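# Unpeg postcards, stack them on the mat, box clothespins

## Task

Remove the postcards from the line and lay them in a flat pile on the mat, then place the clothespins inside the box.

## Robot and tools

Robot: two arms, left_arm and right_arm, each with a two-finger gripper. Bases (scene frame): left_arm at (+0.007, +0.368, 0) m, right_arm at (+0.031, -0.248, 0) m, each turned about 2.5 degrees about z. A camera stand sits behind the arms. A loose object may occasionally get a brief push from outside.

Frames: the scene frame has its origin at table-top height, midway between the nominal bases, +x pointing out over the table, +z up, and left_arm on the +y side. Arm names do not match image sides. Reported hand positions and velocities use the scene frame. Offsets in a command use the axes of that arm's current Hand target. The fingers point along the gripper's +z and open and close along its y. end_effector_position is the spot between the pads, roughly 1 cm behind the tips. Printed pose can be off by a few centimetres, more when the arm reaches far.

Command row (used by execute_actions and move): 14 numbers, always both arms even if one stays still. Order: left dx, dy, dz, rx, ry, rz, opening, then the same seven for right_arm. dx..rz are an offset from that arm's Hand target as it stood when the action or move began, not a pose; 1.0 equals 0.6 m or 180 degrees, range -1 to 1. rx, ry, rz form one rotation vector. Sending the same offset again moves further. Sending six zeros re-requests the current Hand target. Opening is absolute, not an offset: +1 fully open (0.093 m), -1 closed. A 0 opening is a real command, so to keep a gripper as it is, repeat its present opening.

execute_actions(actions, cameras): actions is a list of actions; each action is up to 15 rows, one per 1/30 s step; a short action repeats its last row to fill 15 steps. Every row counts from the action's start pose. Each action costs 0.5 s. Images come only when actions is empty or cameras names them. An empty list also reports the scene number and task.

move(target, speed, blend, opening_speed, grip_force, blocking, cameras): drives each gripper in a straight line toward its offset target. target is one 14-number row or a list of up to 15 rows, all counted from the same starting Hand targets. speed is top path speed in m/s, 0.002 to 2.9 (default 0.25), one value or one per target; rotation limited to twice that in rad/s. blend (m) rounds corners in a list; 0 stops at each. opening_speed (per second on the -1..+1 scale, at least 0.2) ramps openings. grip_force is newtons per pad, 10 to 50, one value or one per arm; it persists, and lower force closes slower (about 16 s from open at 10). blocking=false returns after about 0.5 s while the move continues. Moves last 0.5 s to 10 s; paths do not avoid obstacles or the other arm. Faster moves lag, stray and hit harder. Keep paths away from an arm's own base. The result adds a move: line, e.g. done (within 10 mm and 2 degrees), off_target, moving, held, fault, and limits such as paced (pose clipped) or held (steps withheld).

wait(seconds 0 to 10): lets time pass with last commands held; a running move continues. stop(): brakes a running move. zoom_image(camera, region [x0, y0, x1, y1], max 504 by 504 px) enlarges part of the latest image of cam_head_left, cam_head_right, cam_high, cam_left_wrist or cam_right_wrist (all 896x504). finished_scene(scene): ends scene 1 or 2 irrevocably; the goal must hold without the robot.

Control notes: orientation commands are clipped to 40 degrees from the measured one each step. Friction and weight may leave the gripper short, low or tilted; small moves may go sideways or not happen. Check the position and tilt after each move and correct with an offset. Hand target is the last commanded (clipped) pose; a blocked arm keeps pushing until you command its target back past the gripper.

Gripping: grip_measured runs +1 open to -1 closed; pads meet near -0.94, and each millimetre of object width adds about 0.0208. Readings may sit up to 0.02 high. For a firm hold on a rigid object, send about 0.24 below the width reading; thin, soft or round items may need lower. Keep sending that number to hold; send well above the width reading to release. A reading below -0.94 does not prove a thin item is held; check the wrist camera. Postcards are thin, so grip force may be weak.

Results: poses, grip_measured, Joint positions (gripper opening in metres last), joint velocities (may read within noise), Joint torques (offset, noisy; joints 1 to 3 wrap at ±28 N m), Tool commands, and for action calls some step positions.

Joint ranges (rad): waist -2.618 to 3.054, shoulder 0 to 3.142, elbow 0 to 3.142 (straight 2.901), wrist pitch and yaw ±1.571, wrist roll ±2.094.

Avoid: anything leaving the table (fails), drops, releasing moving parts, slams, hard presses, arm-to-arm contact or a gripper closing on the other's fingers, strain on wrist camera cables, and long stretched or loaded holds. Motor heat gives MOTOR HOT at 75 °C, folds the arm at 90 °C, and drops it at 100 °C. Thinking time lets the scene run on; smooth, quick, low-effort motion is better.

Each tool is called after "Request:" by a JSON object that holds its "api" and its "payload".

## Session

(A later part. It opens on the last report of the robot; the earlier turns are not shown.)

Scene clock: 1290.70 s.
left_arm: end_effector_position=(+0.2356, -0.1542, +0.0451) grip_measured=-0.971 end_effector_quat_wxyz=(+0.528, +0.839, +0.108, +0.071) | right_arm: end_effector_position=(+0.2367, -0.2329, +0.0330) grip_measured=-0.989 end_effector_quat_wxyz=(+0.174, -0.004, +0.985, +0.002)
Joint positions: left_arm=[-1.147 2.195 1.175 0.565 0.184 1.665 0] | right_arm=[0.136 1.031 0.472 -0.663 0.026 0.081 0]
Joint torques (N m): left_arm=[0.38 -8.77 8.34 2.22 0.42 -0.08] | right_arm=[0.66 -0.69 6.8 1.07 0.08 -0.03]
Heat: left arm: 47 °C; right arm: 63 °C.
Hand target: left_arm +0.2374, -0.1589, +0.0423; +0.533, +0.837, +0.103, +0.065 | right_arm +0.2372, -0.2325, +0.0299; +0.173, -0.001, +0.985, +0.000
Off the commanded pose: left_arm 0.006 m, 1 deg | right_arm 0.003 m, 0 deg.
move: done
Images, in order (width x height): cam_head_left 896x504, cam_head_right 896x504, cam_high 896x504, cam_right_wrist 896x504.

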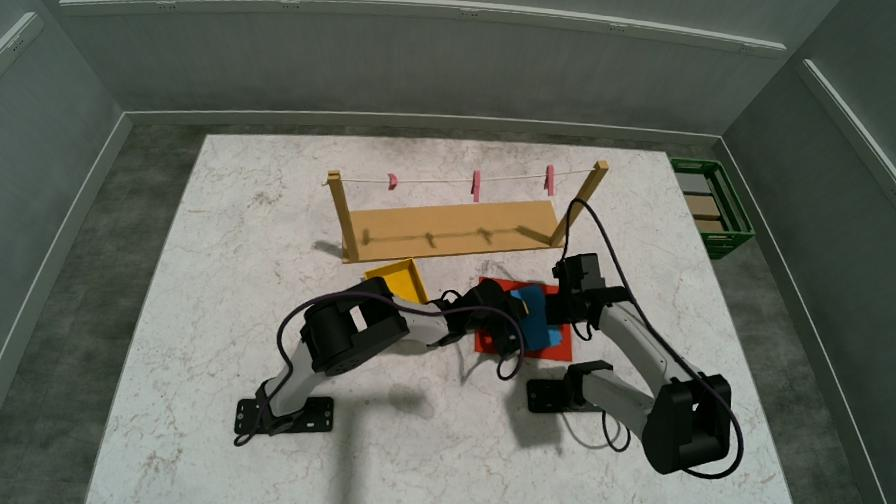

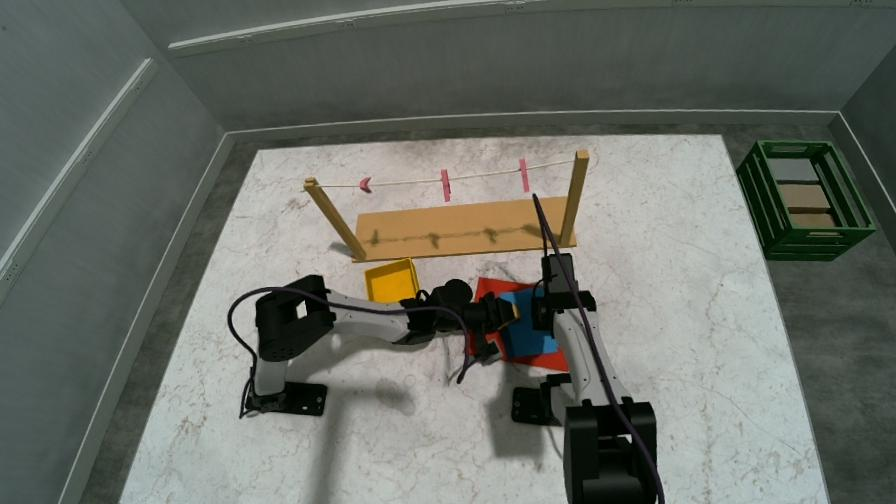

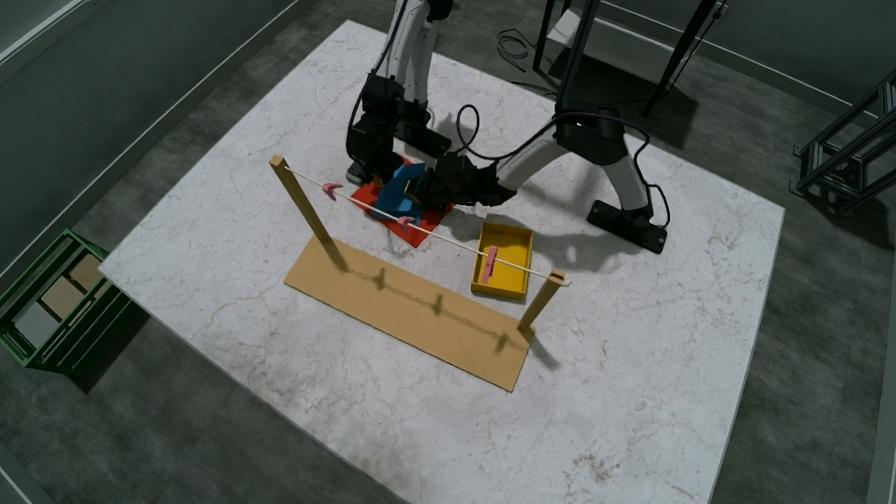

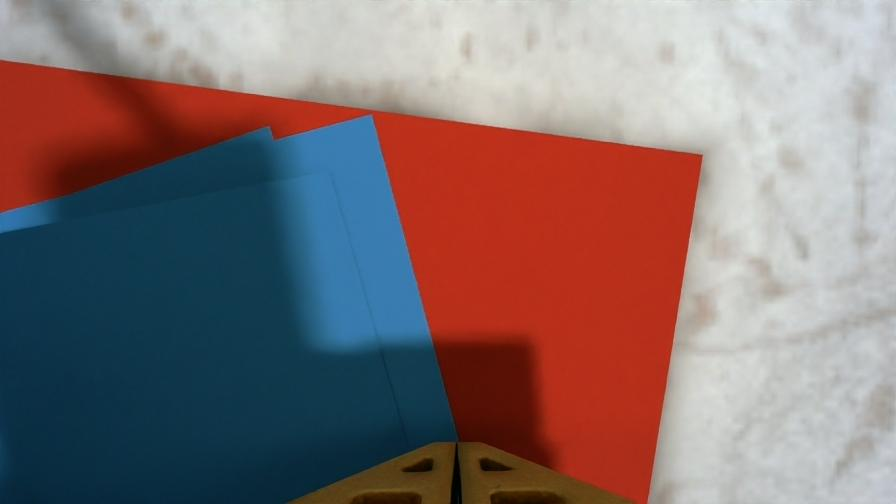

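Request:
{"api": "move", "payload": {"target": [[0,0,0,0,0,0,-1,0,0.0283,0,0,0,0,-1],[0,0,0,0,0,0,-1,0.0103,0.0283,0.0282,0,0,0,-1]], "speed": 0.05, "cameras": ["cam_high","cam_head_left","cam_head_right","cam_right_wrist"]}}

Request:
{"api": "zoom_image", "payload": {"camera": "cam_high", "region": [320, 120, 500, 260]}}

Request:
{"api": "zoom_image", "payload": {"camera": "cam_head_right", "region": [430, 240, 590, 390]}}

Scene clock: 1310.80 s.
left_arm: end_effector_position=(+0.2354, -0.1543, +0.0445) grip_measured=-0.971 end_effector_quat_wxyz=(+0.528, +0.839, +0.108, +0.071) | right_arm: end_effector_position=(+0.2415, -0.2179, +0.0202) grip_measured=-0.989 end_effector_quat_wxyz=(+0.183, -0.002, +0.983, -0.004)
Joint positions: left_arm=[-1.147 2.197 1.175 0.566 0.185 1.665 0] | right_arm=[0.247 1.081 0.433 -0.564 0.081 0.186 0]
Joint torques (N m): left_arm=[0.36 -8.87 8.34 2.23 0.4 -0.09] | right_arm=[0.66 -0.31 5.57 1.12 -0.05 -0.03]
Heat: left arm: 48 °C; right arm: 61 °C.
Hand target: left_arm +0.2374, -0.1589, +0.0421; +0.533, +0.837, +0.103, +0.065 | right_arm +0.2370, -0.2155, +0.0118; +0.173, -0.001, +0.985, +0.000
Off the commanded pose: left_arm 0.006 m, 1 deg | right_arm 0.010 m, 1 deg.
move: done
Images, in order (width x height): cam_head_left 896x504, cam_head_right 896x504, cam_high 896x504, cam_right_wrist 896x504.

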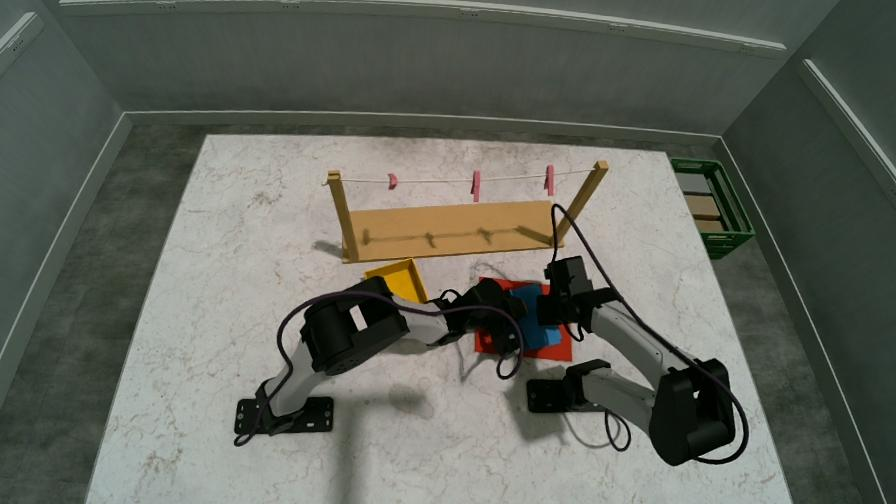

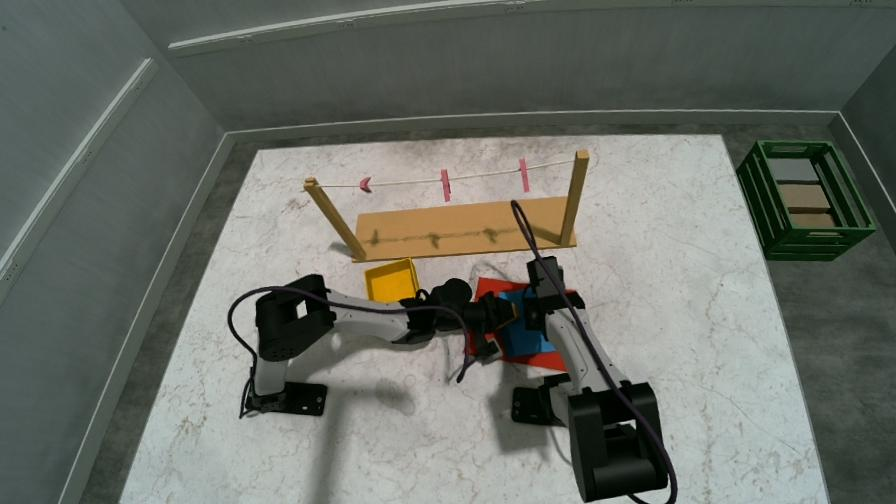

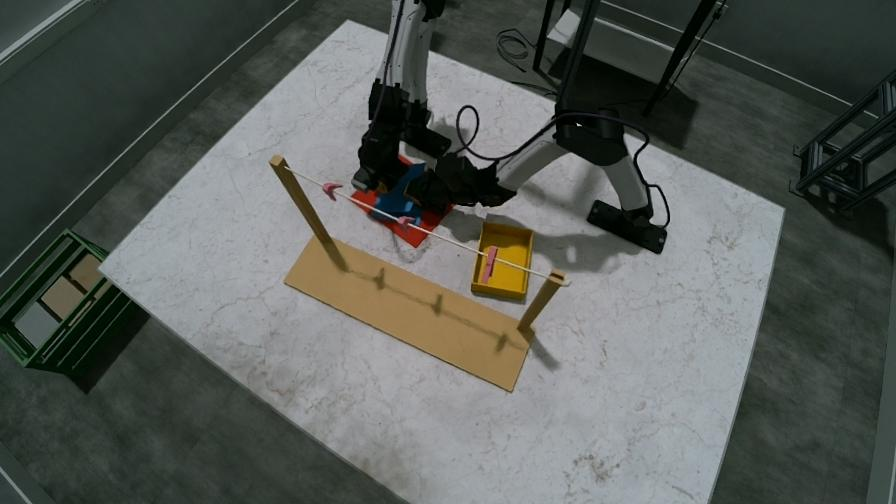

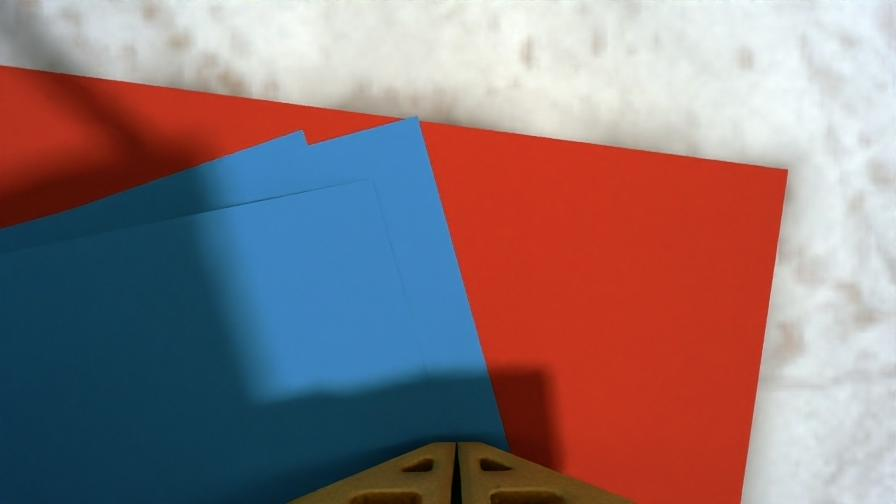

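Scaled by 2.800 from the camera's 896x504 image, which has a finer 1280x720 frame.

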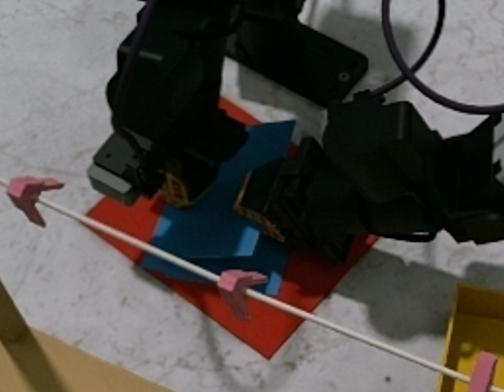

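Scaled by 3.150 from the camera's 896x504 image, which has a finer 1280x720 frame.

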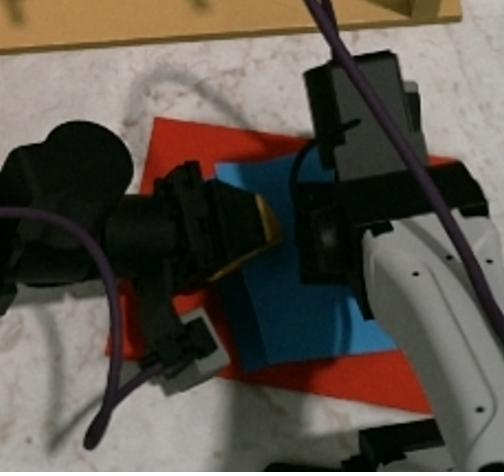

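Request:
{"api": "move", "payload": {"target": [0,0,0,0,0,0,-0.5,0,0,0,0,0,0,-1], "opening_speed": 0.4, "cameras": ["cam_high","cam_head_right"]}}

Request:
{"api": "zoom_image", "payload": {"camera": "cam_high", "region": [320, 120, 500, 260]}}

Request:
{"api": "zoom_image", "payload": {"camera": "cam_head_right", "region": [430, 240, 590, 390]}}

Scene clock: 1317.40 s.
left_arm: end_effector_position=(+0.2354, -0.1543, +0.0445) grip_measured=-0.502 end_effector_quat_wxyz=(+0.528, +0.839, +0.108, +0.071) | right_arm: end_effector_position=(+0.2419, -0.2178, +0.0200) grip_measured=-0.989 end_effector_quat_wxyz=(+0.184, -0.002, +0.983, -0.004)
Joint positions: left_arm=[-1.147 2.197 1.175 0.566 0.185 1.665 0.021] | right_arm=[0.247 1.081 0.432 -0.56 0.081 0.186 0]
Joint torques (N m): left_arm=[0.42 -8.85 8.38 2.23 0.39 -0.08] | right_arm=[0.64 -0.35 5.67 1.07 -0.04 -0.03]
Heat: left arm: 48 °C; right arm: 60 °C.
Hand target: left_arm +0.2374, -0.1589, +0.0421; +0.533, +0.837, +0.103, +0.065 | right_arm +0.2371, -0.2155, +0.0119; +0.173, -0.001, +0.985, +0.000
Off the commanded pose: left_arm 0.006 m, 1 deg | right_arm 0.010 m, 1 deg.
move: done
Images, in order (width x height): cam_head_right 896x504, cam_high 896x504.

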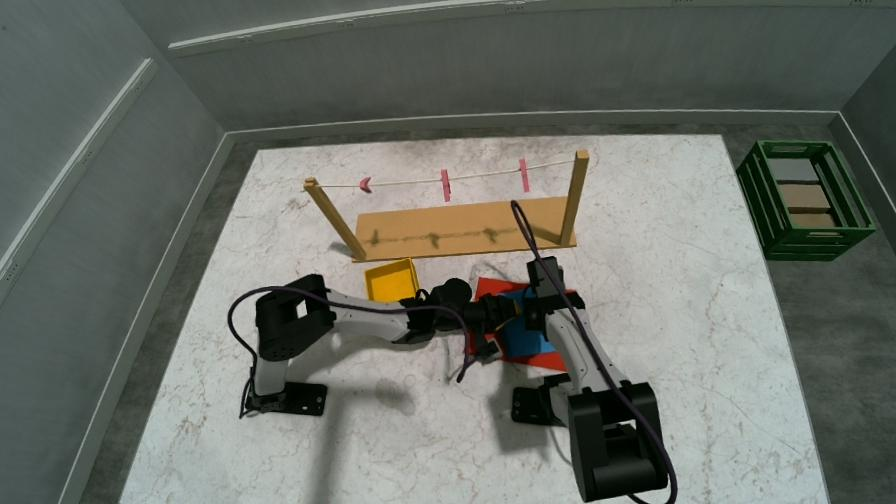

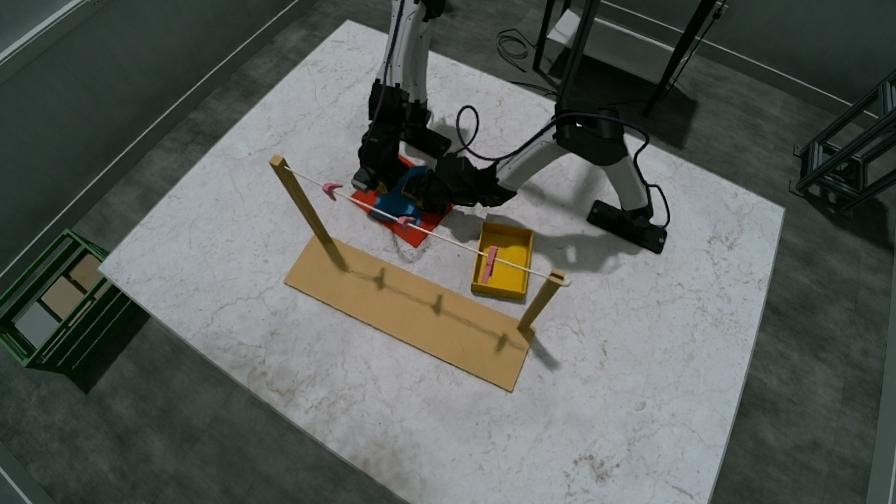

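Scaled by 2.800 from the camera's 896x504 image, which has a finer 1280x720 frame.

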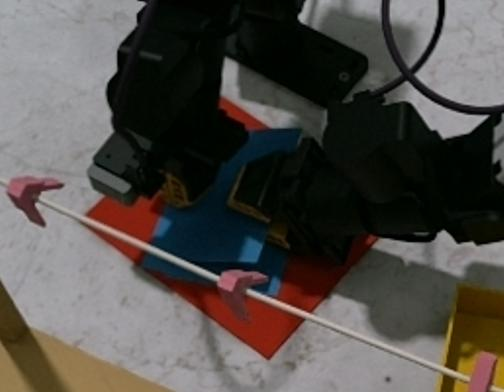

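Scaled by 3.150 from the camera's 896x504 image, which has a finer 1280x720 frame.

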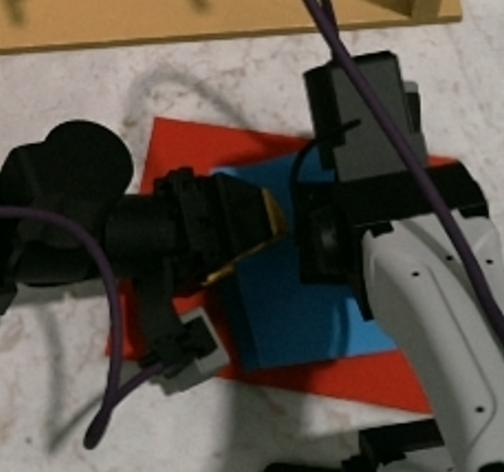

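Request:
{"api": "move", "payload": {"target": [0,-0.0448,-0.0803,0,0,0,-0.5,0,0,0,0,0,0,-1], "speed": 0.08, "cameras": ["cam_high","cam_head_right","cam_right_wrist"]}}

Request:
{"api": "zoom_image", "payload": {"camera": "cam_head_right", "region": [430, 240, 590, 390]}}

Scene clock: 1322.33 s.
left_arm: end_effector_position=(+0.2271, -0.1094, +0.0337) grip_measured=-0.502 end_effector_quat_wxyz=(+0.534, +0.836, +0.109, +0.073) | right_arm: end_effector_position=(+0.2419, -0.2176, +0.0194) grip_measured=-0.989 end_effector_quat_wxyz=(+0.185, -0.002, +0.983, -0.003)
Joint positions: left_arm=[-1.114 2.121 0.951 0.726 0.213 1.677 0.021] | right_arm=[0.247 1.081 0.429 -0.555 0.08 0.186 0]
Joint torques (N m): left_arm=[0.4 -11.75 4.68 1.96 0.42 -0.03] | right_arm=[0.65 -0.25 5.98 1.04 -0.04 -0.04]
Heat: left arm: 48 °C; right arm: 60 °C.
Hand target: left_arm +0.2241, -0.1055, +0.0381; +0.533, +0.837, +0.103, +0.065 | right_arm +0.2370, -0.2155, +0.0118; +0.173, -0.001, +0.985, +0.000
Off the commanded pose: left_arm 0.007 m, 1 deg | right_arm 0.009 m, 1 deg.
move: done
Images, in order (width x height): cam_head_right 896x504, cam_high 896x504, cam_right_wrist 896x504.

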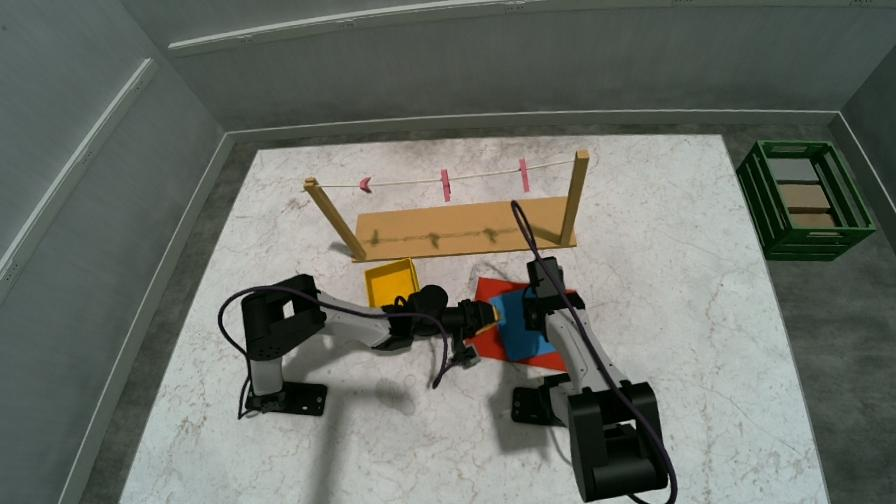

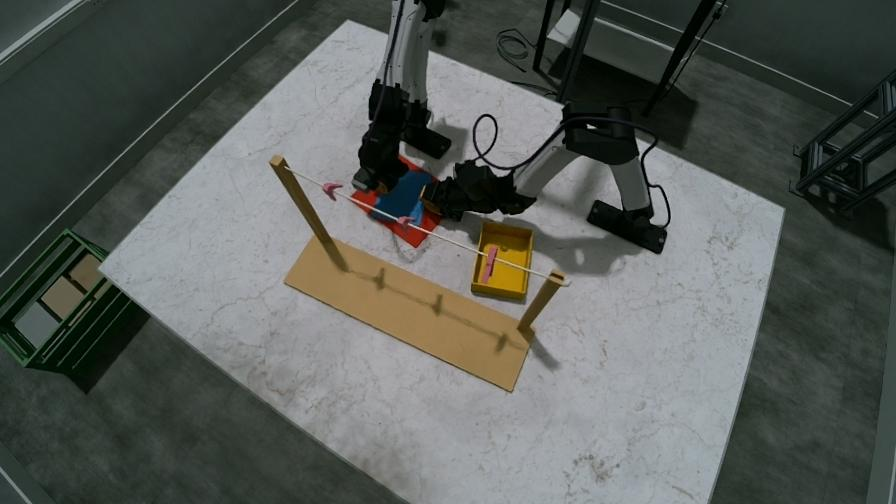

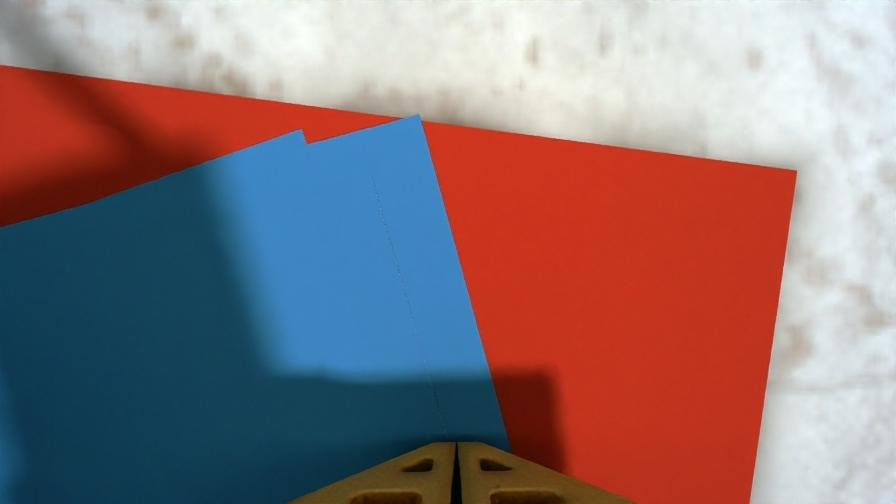

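Scaled by 3.150 from the camera's 896x504 image, which has a finer 1280x720 frame.

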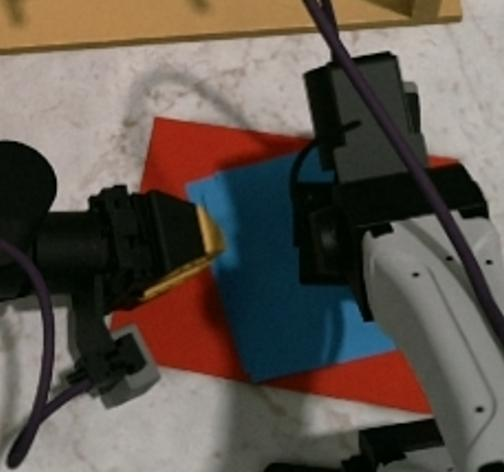

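Request:
{"api": "move", "payload": {"target": [[0,-0.0126,-0.0515,0,0,0,-0.5,0,0,0,0,0,0,-1],[-0.0082,0.1,-0.228,0,0,0,-0.5,0,0,0,0,0,0,-1],[-0.0082,0.1,-0.228,0,0,0,-0.5,-0.038,0,-0.1045,0,0,0,-1],[-0.0082,0.1,-0.228,0,0,0,-0.5,-0.038,-0.35,-0.2,0,0,0,-1]], "speed": [0.08,0.2,0.1,0.3], "blend": [0.01,0.01,0.01,0], "cameras": ["cam_high","cam_head_left","cam_head_right"]}}

Request:
{"api": "zoom_image", "payload": {"camera": "cam_head_left", "region": [450, 220, 610, 370]}}

Request:
{"api": "zoom_image", "payload": {"camera": "cam_high", "region": [320, 120, 500, 260]}}

Scene clock: 1329.97 s.
left_arm: end_effector_position=(+0.1980, -0.0112, +0.1465) grip_measured=-0.502 end_effector_quat_wxyz=(+0.530, +0.837, +0.112, +0.071) | right_arm: end_effector_position=(+0.2150, -0.4225, +0.1276) grip_measured=-0.989 end_effector_quat_wxyz=(+0.168, +0.003, +0.986, -0.002)
Joint positions: left_arm=[-1.038 1.461 0.704 0.296 0.279 1.708 0.021] | right_arm=[-0.891 1.298 1.023 -1.086 -0.266 -0.899 0]
Joint torques (N m): left_arm=[0.29 -6.35 7.95 1.95 0.48 -0.02] | right_arm=[-0.46 -2.61 10.03 0.53 -0.36 -0.27]
Heat: left arm: 50 °C; right arm: 60 °C.
Hand target: left_arm +0.1954, -0.0110, +0.1504; +0.533, +0.837, +0.103, +0.065 | right_arm +0.2180, -0.4254, +0.1326; +0.173, -0.001, +0.985, +0.000
Off the commanded pose: left_arm 0.005 m, 1 deg | right_arm 0.006 m, 1 deg.
move: done
Images, in order (width x height): cam_head_left 896x504, cam_head_right 896x504, cam_high 896x504.

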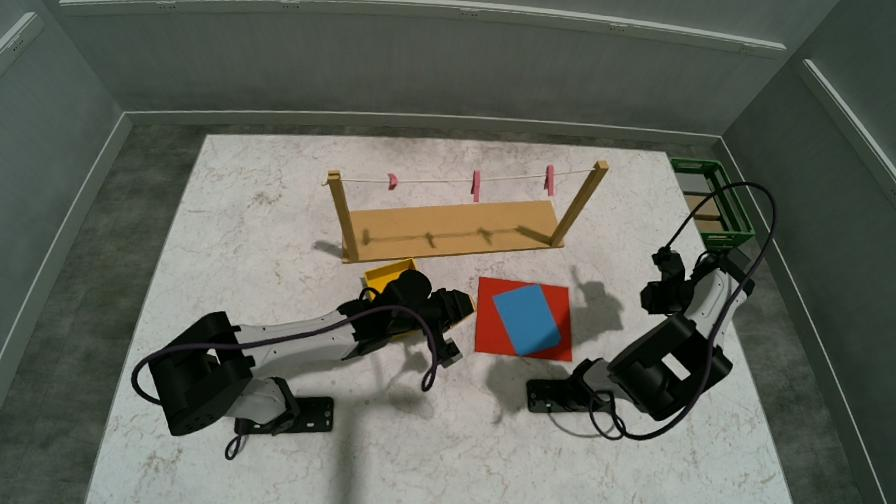

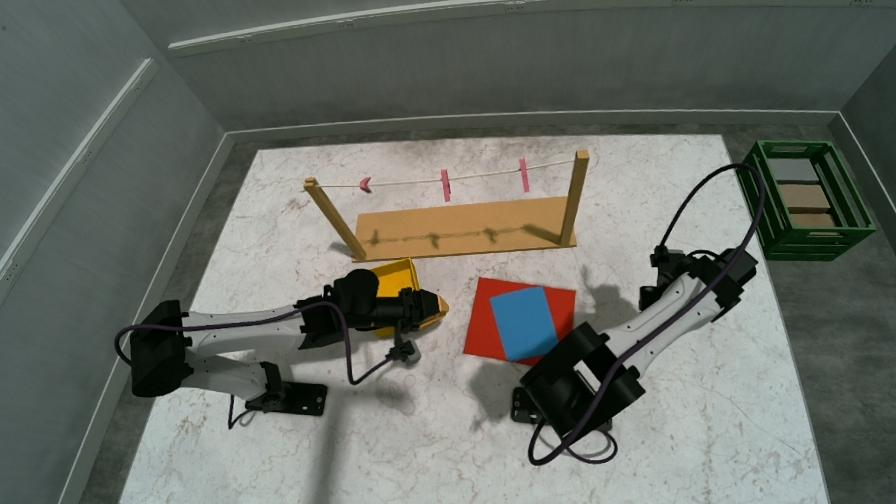

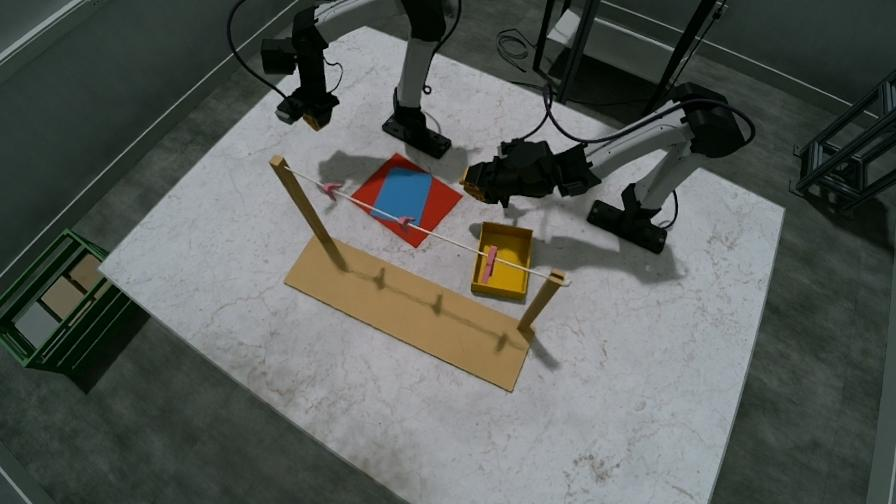

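Scaled by 3.150 from the camera's 896x504 image, which has a finer 1280x720 frame.

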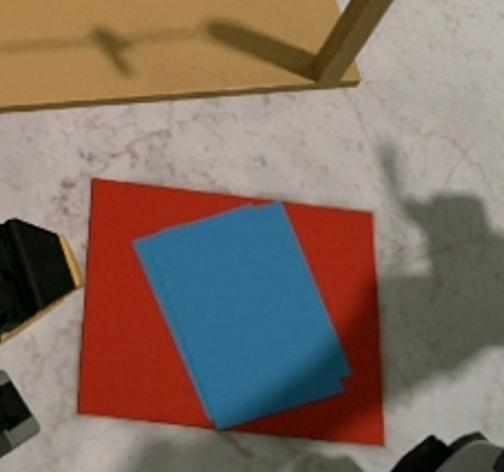

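Scaled by 2.800 from the camera's 896x504 image, which has a finer 1280x720 frame.

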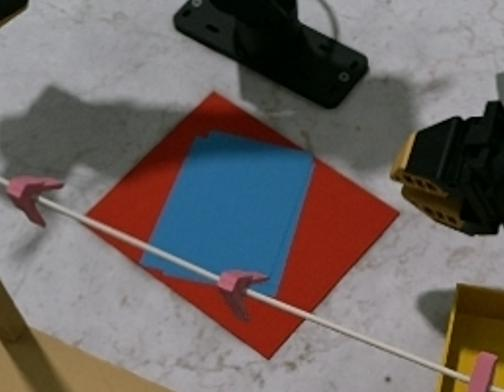

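Request:
{"api": "zoom_image", "payload": {"camera": "cam_high", "region": [300, 150, 580, 310]}}

Request:
{"api": "zoom_image", "payload": {"camera": "cam_head_left", "region": [310, 140, 620, 220]}}

Request:
{"api": "zoom_image", "payload": {"camera": "cam_head_right", "region": [290, 140, 600, 220]}}

Scaled by 1.800 from the camera's 896x504 image, which has a finer 1280x720 frame.

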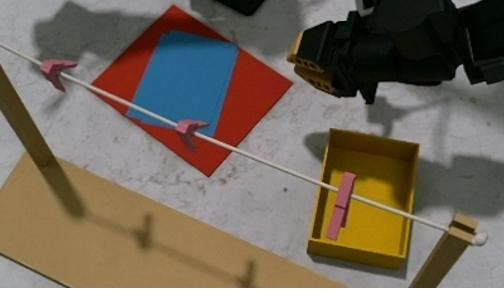

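Scaled by 1.626 from the camera's 896x504 image, which has a finer 1280x720 frame.

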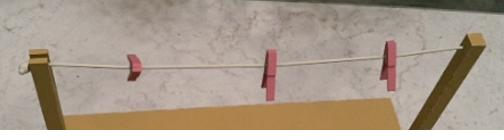

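Scaled by 1.626 from the camera's 896x504 image, which has a finer 1280x720 frame.

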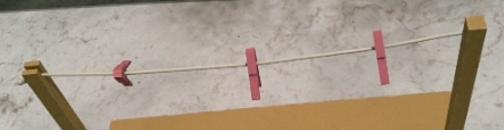

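Request:
{"api": "zoom_image", "payload": {"camera": "cam_high", "region": [460, 230, 530, 300]}}

Request:
{"api": "zoom_image", "payload": {"camera": "cam_high", "region": [370, 190, 440, 260]}}

Request:
{"api": "zoom_image", "payload": {"camera": "cam_high", "region": [300, 160, 370, 230]}}

Request:
{"api": "zoom_image", "payload": {"camera": "cam_head_left", "region": [360, 150, 430, 220]}}

Request:
{"api": "zoom_image", "payload": {"camera": "cam_head_left", "region": [440, 150, 510, 220]}}

Request:
{"api": "zoom_image", "payload": {"camera": "cam_head_left", "region": [520, 150, 590, 220]}}

Scaled by 7.200 from the camera's 896x504 image, which has a finer 1280x720 frame.

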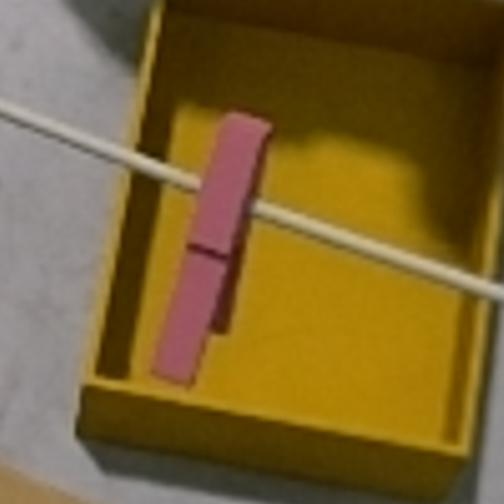

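Scaled by 7.200 from the camera's 896x504 image, which has a finer 1280x720 frame.

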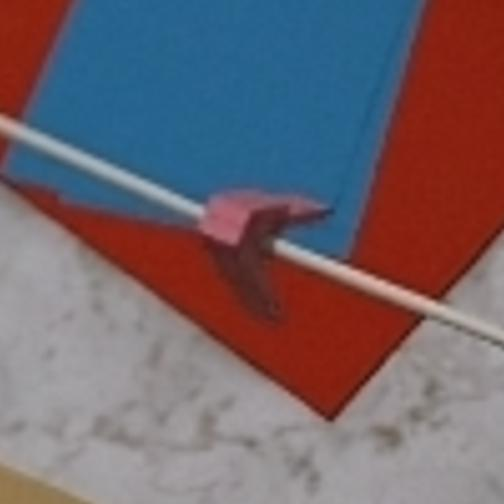

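Scaled by 7.200 from the camera's 896x504 image, which has a finer 1280x720 frame.

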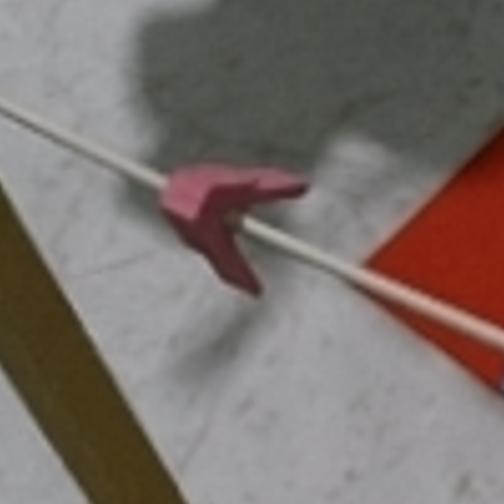

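Scaled by 7.200 from the camera's 896x504 image, which has a finer 1280x720 frame.

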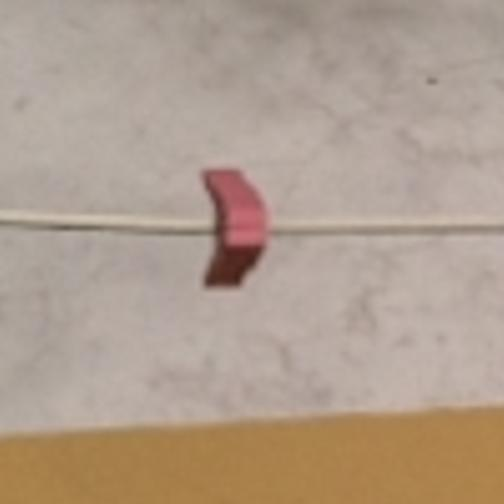

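Scaled by 7.200 from the camera's 896x504 image, which has a finer 1280x720 frame.

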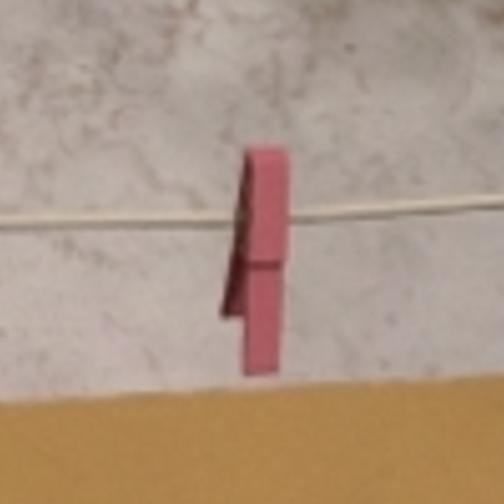

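Scaled by 7.200 from the camera's 896x504 image, which has a finer 1280x720 frame.

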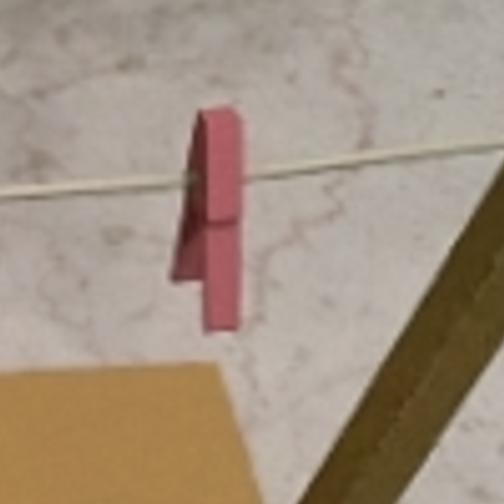

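Request:
{"api": "move", "payload": {"target": [[0.1983,0.0787,-0.3442,-0.348,0.1429,-0.5159,-0.5,-0.2408,0.2583,-0.262,0,-0.389,0,-1],[0.3073,-0.1373,-0.6493,-0.1006,0.4402,-0.7325,-0.5,-0.2408,0.2583,-0.262,0,-0.389,0,-1]], "speed": 0.4, "blend": [0.05,0]}}

Request:
{"api": "execute_actions", "payload": {"actions": [], "cameras": []}}

Scene clock: 1386.13 s.
left_arm: end_effector_position=(+0.2794, +0.4110, +0.2359) grip_measured=-0.502 end_effector_quat_wxyz=(+0.213, -0.003, +0.977, +0.006) | right_arm: end_effector_position=(+0.2989, -0.2709, +0.3311) grip_measured=-0.989 end_effector_quat_wxyz=(+0.705, -0.004, +0.709, -0.003)
Joint positions: left_arm=[0.158 1.265 1.394 -1.276 0.071 0.179 0.021] | right_arm=[-0.189 0.525 0.635 -0.116 -0.233 -0.012 0]
Joint torques (N m): left_arm=[0.25 -2.65 9.18 1.11 0.3 0.04] | right_arm=[0.65 0.95 7.46 2.09 0.03 -0.04]
Heat: left arm: 46 °C; right arm: 64 °C.
Hand target: left_arm +0.2804, +0.4101, +0.2401; +0.214, +0.003, +0.977, +0.001 | right_arm +0.2998, -0.2701, +0.3295; +0.707, -0.001, +0.707, +0.001
Off the commanded pose: left_arm 0.004 m, 1 deg | right_arm 0.002 m, 1 deg.
move: done

Scene clock: 1386.13 s.
left_arm: end_effector_position=(+0.2794, +0.4110, +0.2359) grip_measured=-0.502 end_effector_quat_wxyz=(+0.213, -0.003, +0.977, +0.006) | right_arm: end_effector_position=(+0.2989, -0.2709, +0.3311) grip_measured=-0.989 end_effector_quat_wxyz=(+0.705, -0.004, +0.709, -0.003)
Joint positions: left_arm=[0.158 1.265 1.394 -1.276 0.071 0.179 0.021] | right_arm=[-0.189 0.525 0.635 -0.116 -0.233 -0.012 0]
Joint velocities: within noise
Joint torques (N m): left_arm=[0.25 -2.65 9.18 1.11 0.3 0.04] | right_arm=[0.65 0.95 7.46 2.09 0.03 -0.04]
Heat: left arm: 46 °C; right arm: 64 °C.
Hand target: left_arm +0.2804, +0.4101, +0.2401; +0.214, +0.003, +0.977, +0.001 | right_arm +0.2998, -0.2701, +0.3295; +0.707, -0.001, +0.707, +0.001
Tool commands: left_gripper/opening=-0.5 right_gripper/opening=-1.0
Off the commanded pose: left_arm 0.004 m, 1 deg | right_arm 0.002 m, 1 deg.
No camera images: "cameras" was empty.

Request:
{"api": "wait", "payload": {"seconds": 0.1, "cameras": ["cam_high", "cam_head_left"]}}

Request:
{"api": "zoom_image", "payload": {"camera": "cam_high", "region": [360, 160, 530, 310]}}

Scene clock: 1406.90 s.
left_arm: end_effector_position=(+0.2793, +0.4110, +0.2359) grip_measured=-0.502 end_effector_quat_wxyz=(+0.213, -0.003, +0.977, +0.006) | right_arm: end_effector_position=(+0.2989, -0.2709, +0.3311) grip_measured=-0.989 end_effector_quat_wxyz=(+0.705, -0.004, +0.709, -0.003)
Joint positions: left_arm=[0.158 1.265 1.394 -1.276 0.071 0.18 0.021] | right_arm=[-0.189 0.525 0.635 -0.116 -0.233 -0.012 0]
Joint torques (N m): left_arm=[0.29 -2.65 9.17 1.14 0.31 0.07] | right_arm=[0.68 0.94 7.43 2.1 0.04 -0.04]
Heat: left arm: 47 °C; right arm: 63 °C.
Hand target: left_arm +0.2804, +0.4101, +0.2401; +0.214, +0.003, +0.977, +0.001 | right_arm +0.2998, -0.2701, +0.3295; +0.707, -0.001, +0.707, +0.001
Tool commands: left_gripper/opening=-0.5 right_gripper/opening=-1.0
Off the commanded pose: left_arm 0.004 m, 1 deg | right_arm 0.002 m, 1 deg.
wait: 0.10 s; at rest from the start
Images, in order (width x height): cam_head_left 896x504, cam_high 896x504.

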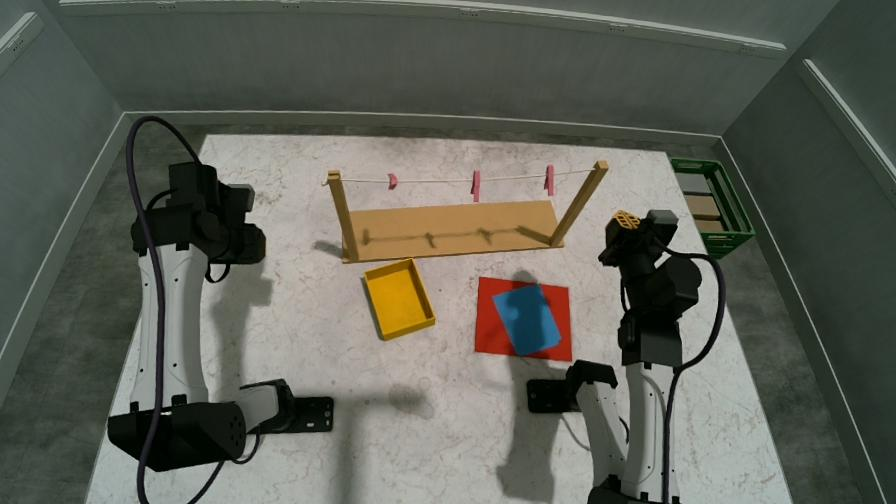

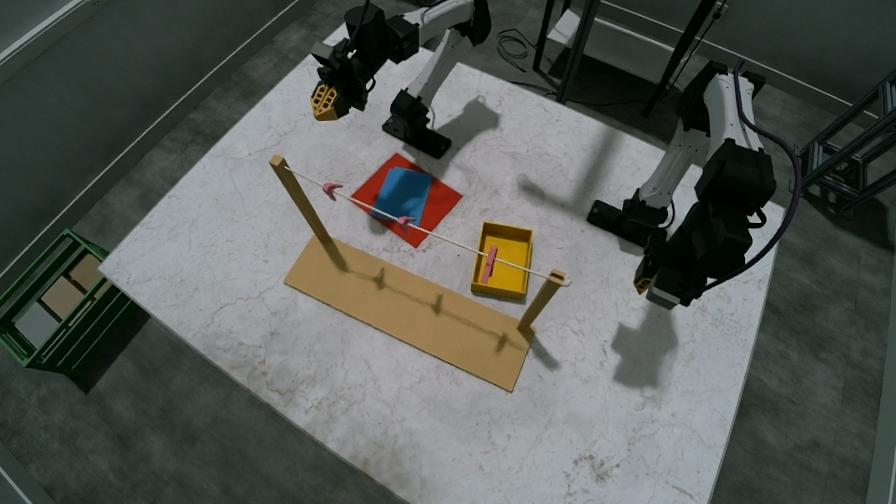

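Scaled by 2.965 from the camera's 896x504 image, which has a finer 1280x720 frame.

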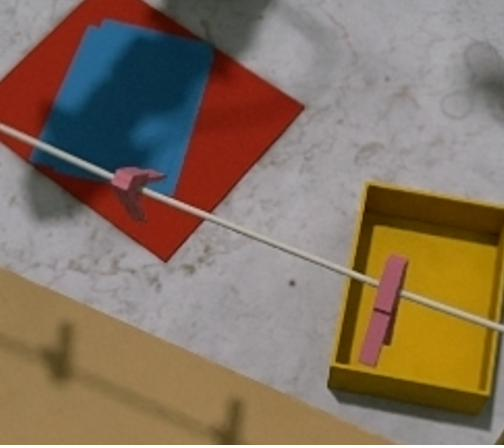

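Request:
{"api": "move", "payload": {"target": [[0,0,0,0,0,0,-0.5,0.0325,0.3168,0.067,-0.3333,0,0,-1],[0,0,0,0,0,0,-0.5,0.0492,0.4835,0.1003,-0.1769,-0.2809,-0.5883,1]], "blend": 0, "speed": 0.3, "cameras": ["cam_high", "cam_right_wrist"]}}

Request:
{"api": "zoom_image", "payload": {"camera": "cam_high", "region": [360, 160, 560, 340]}}

Scene clock: 1419.53 s.
left_arm: end_effector_position=(+0.2793, +0.4110, +0.2359) grip_measured=-0.502 end_effector_quat_wxyz=(+0.213, -0.003, +0.977, +0.006) | right_arm: end_effector_position=(+0.3561, +0.0154, +0.2893) grip_measured=+1.000 end_effector_quat_wxyz=(-0.598, +0.707, -0.095, +0.367)
Joint positions: left_arm=[0.158 1.265 1.394 -1.276 0.071 0.18 0.021] | right_arm=[0.587 1.264 0.735 0.511 -0.342 -1.994 0.093]
Joint torques (N m): left_arm=[0.28 -2.63 9.2 1.15 0.31 0.07] | right_arm=[0.59 -3.12 11.47 2 0.01 -0.16]
Heat: left arm: 47 °C; right arm: 64 °C.
Hand target: left_arm +0.2804, +0.4101, +0.2401; +0.214, +0.003, +0.977, +0.001 | right_arm +0.3594, +0.0201, +0.2997; -0.602, +0.700, -0.088, +0.375
Off the commanded pose: left_arm 0.004 m, 1 deg | right_arm 0.012 m, 2 deg.
move: off_target (right_arm); target 2's new opening was sent with right_arm's hand 0.012 m and 2 deg from that target
Images, in order (width x height): cam_high 896x504, cam_right_wrist 896x504.

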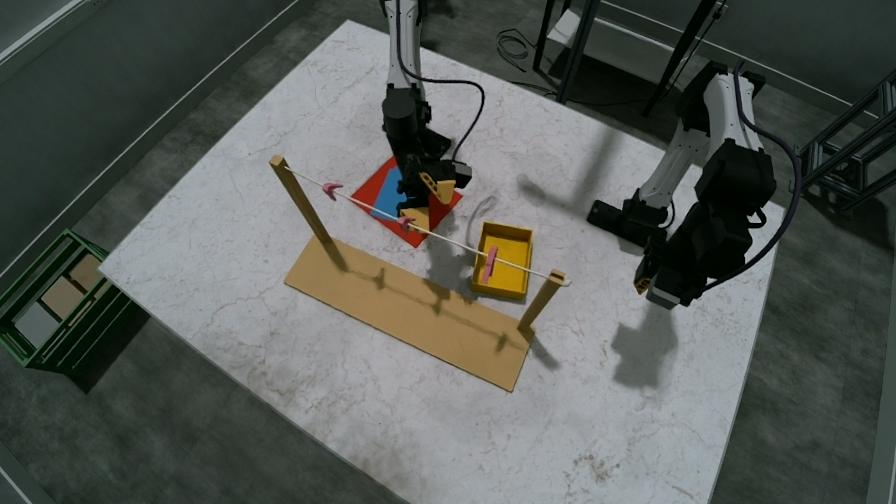

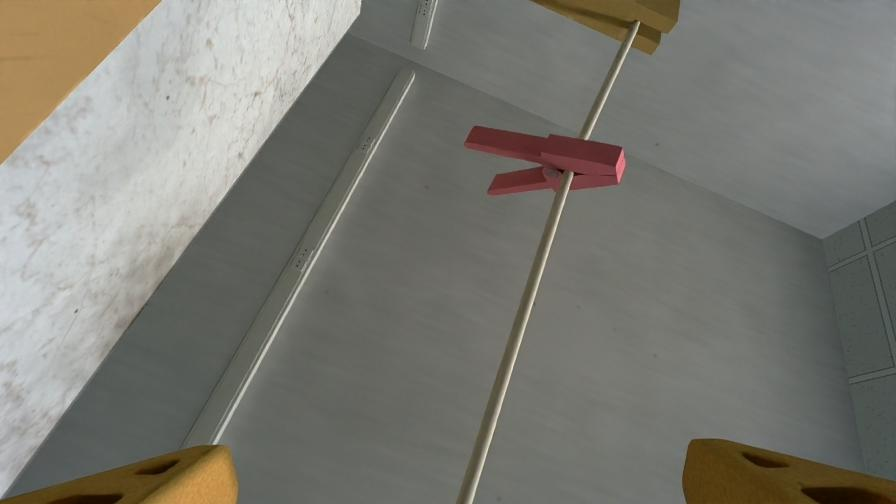

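Scaled by 2.520 from the camera's 896x504 image, which has a finer 1280x720 frame.

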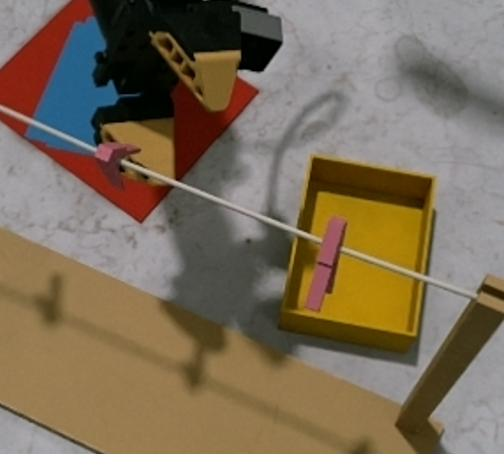

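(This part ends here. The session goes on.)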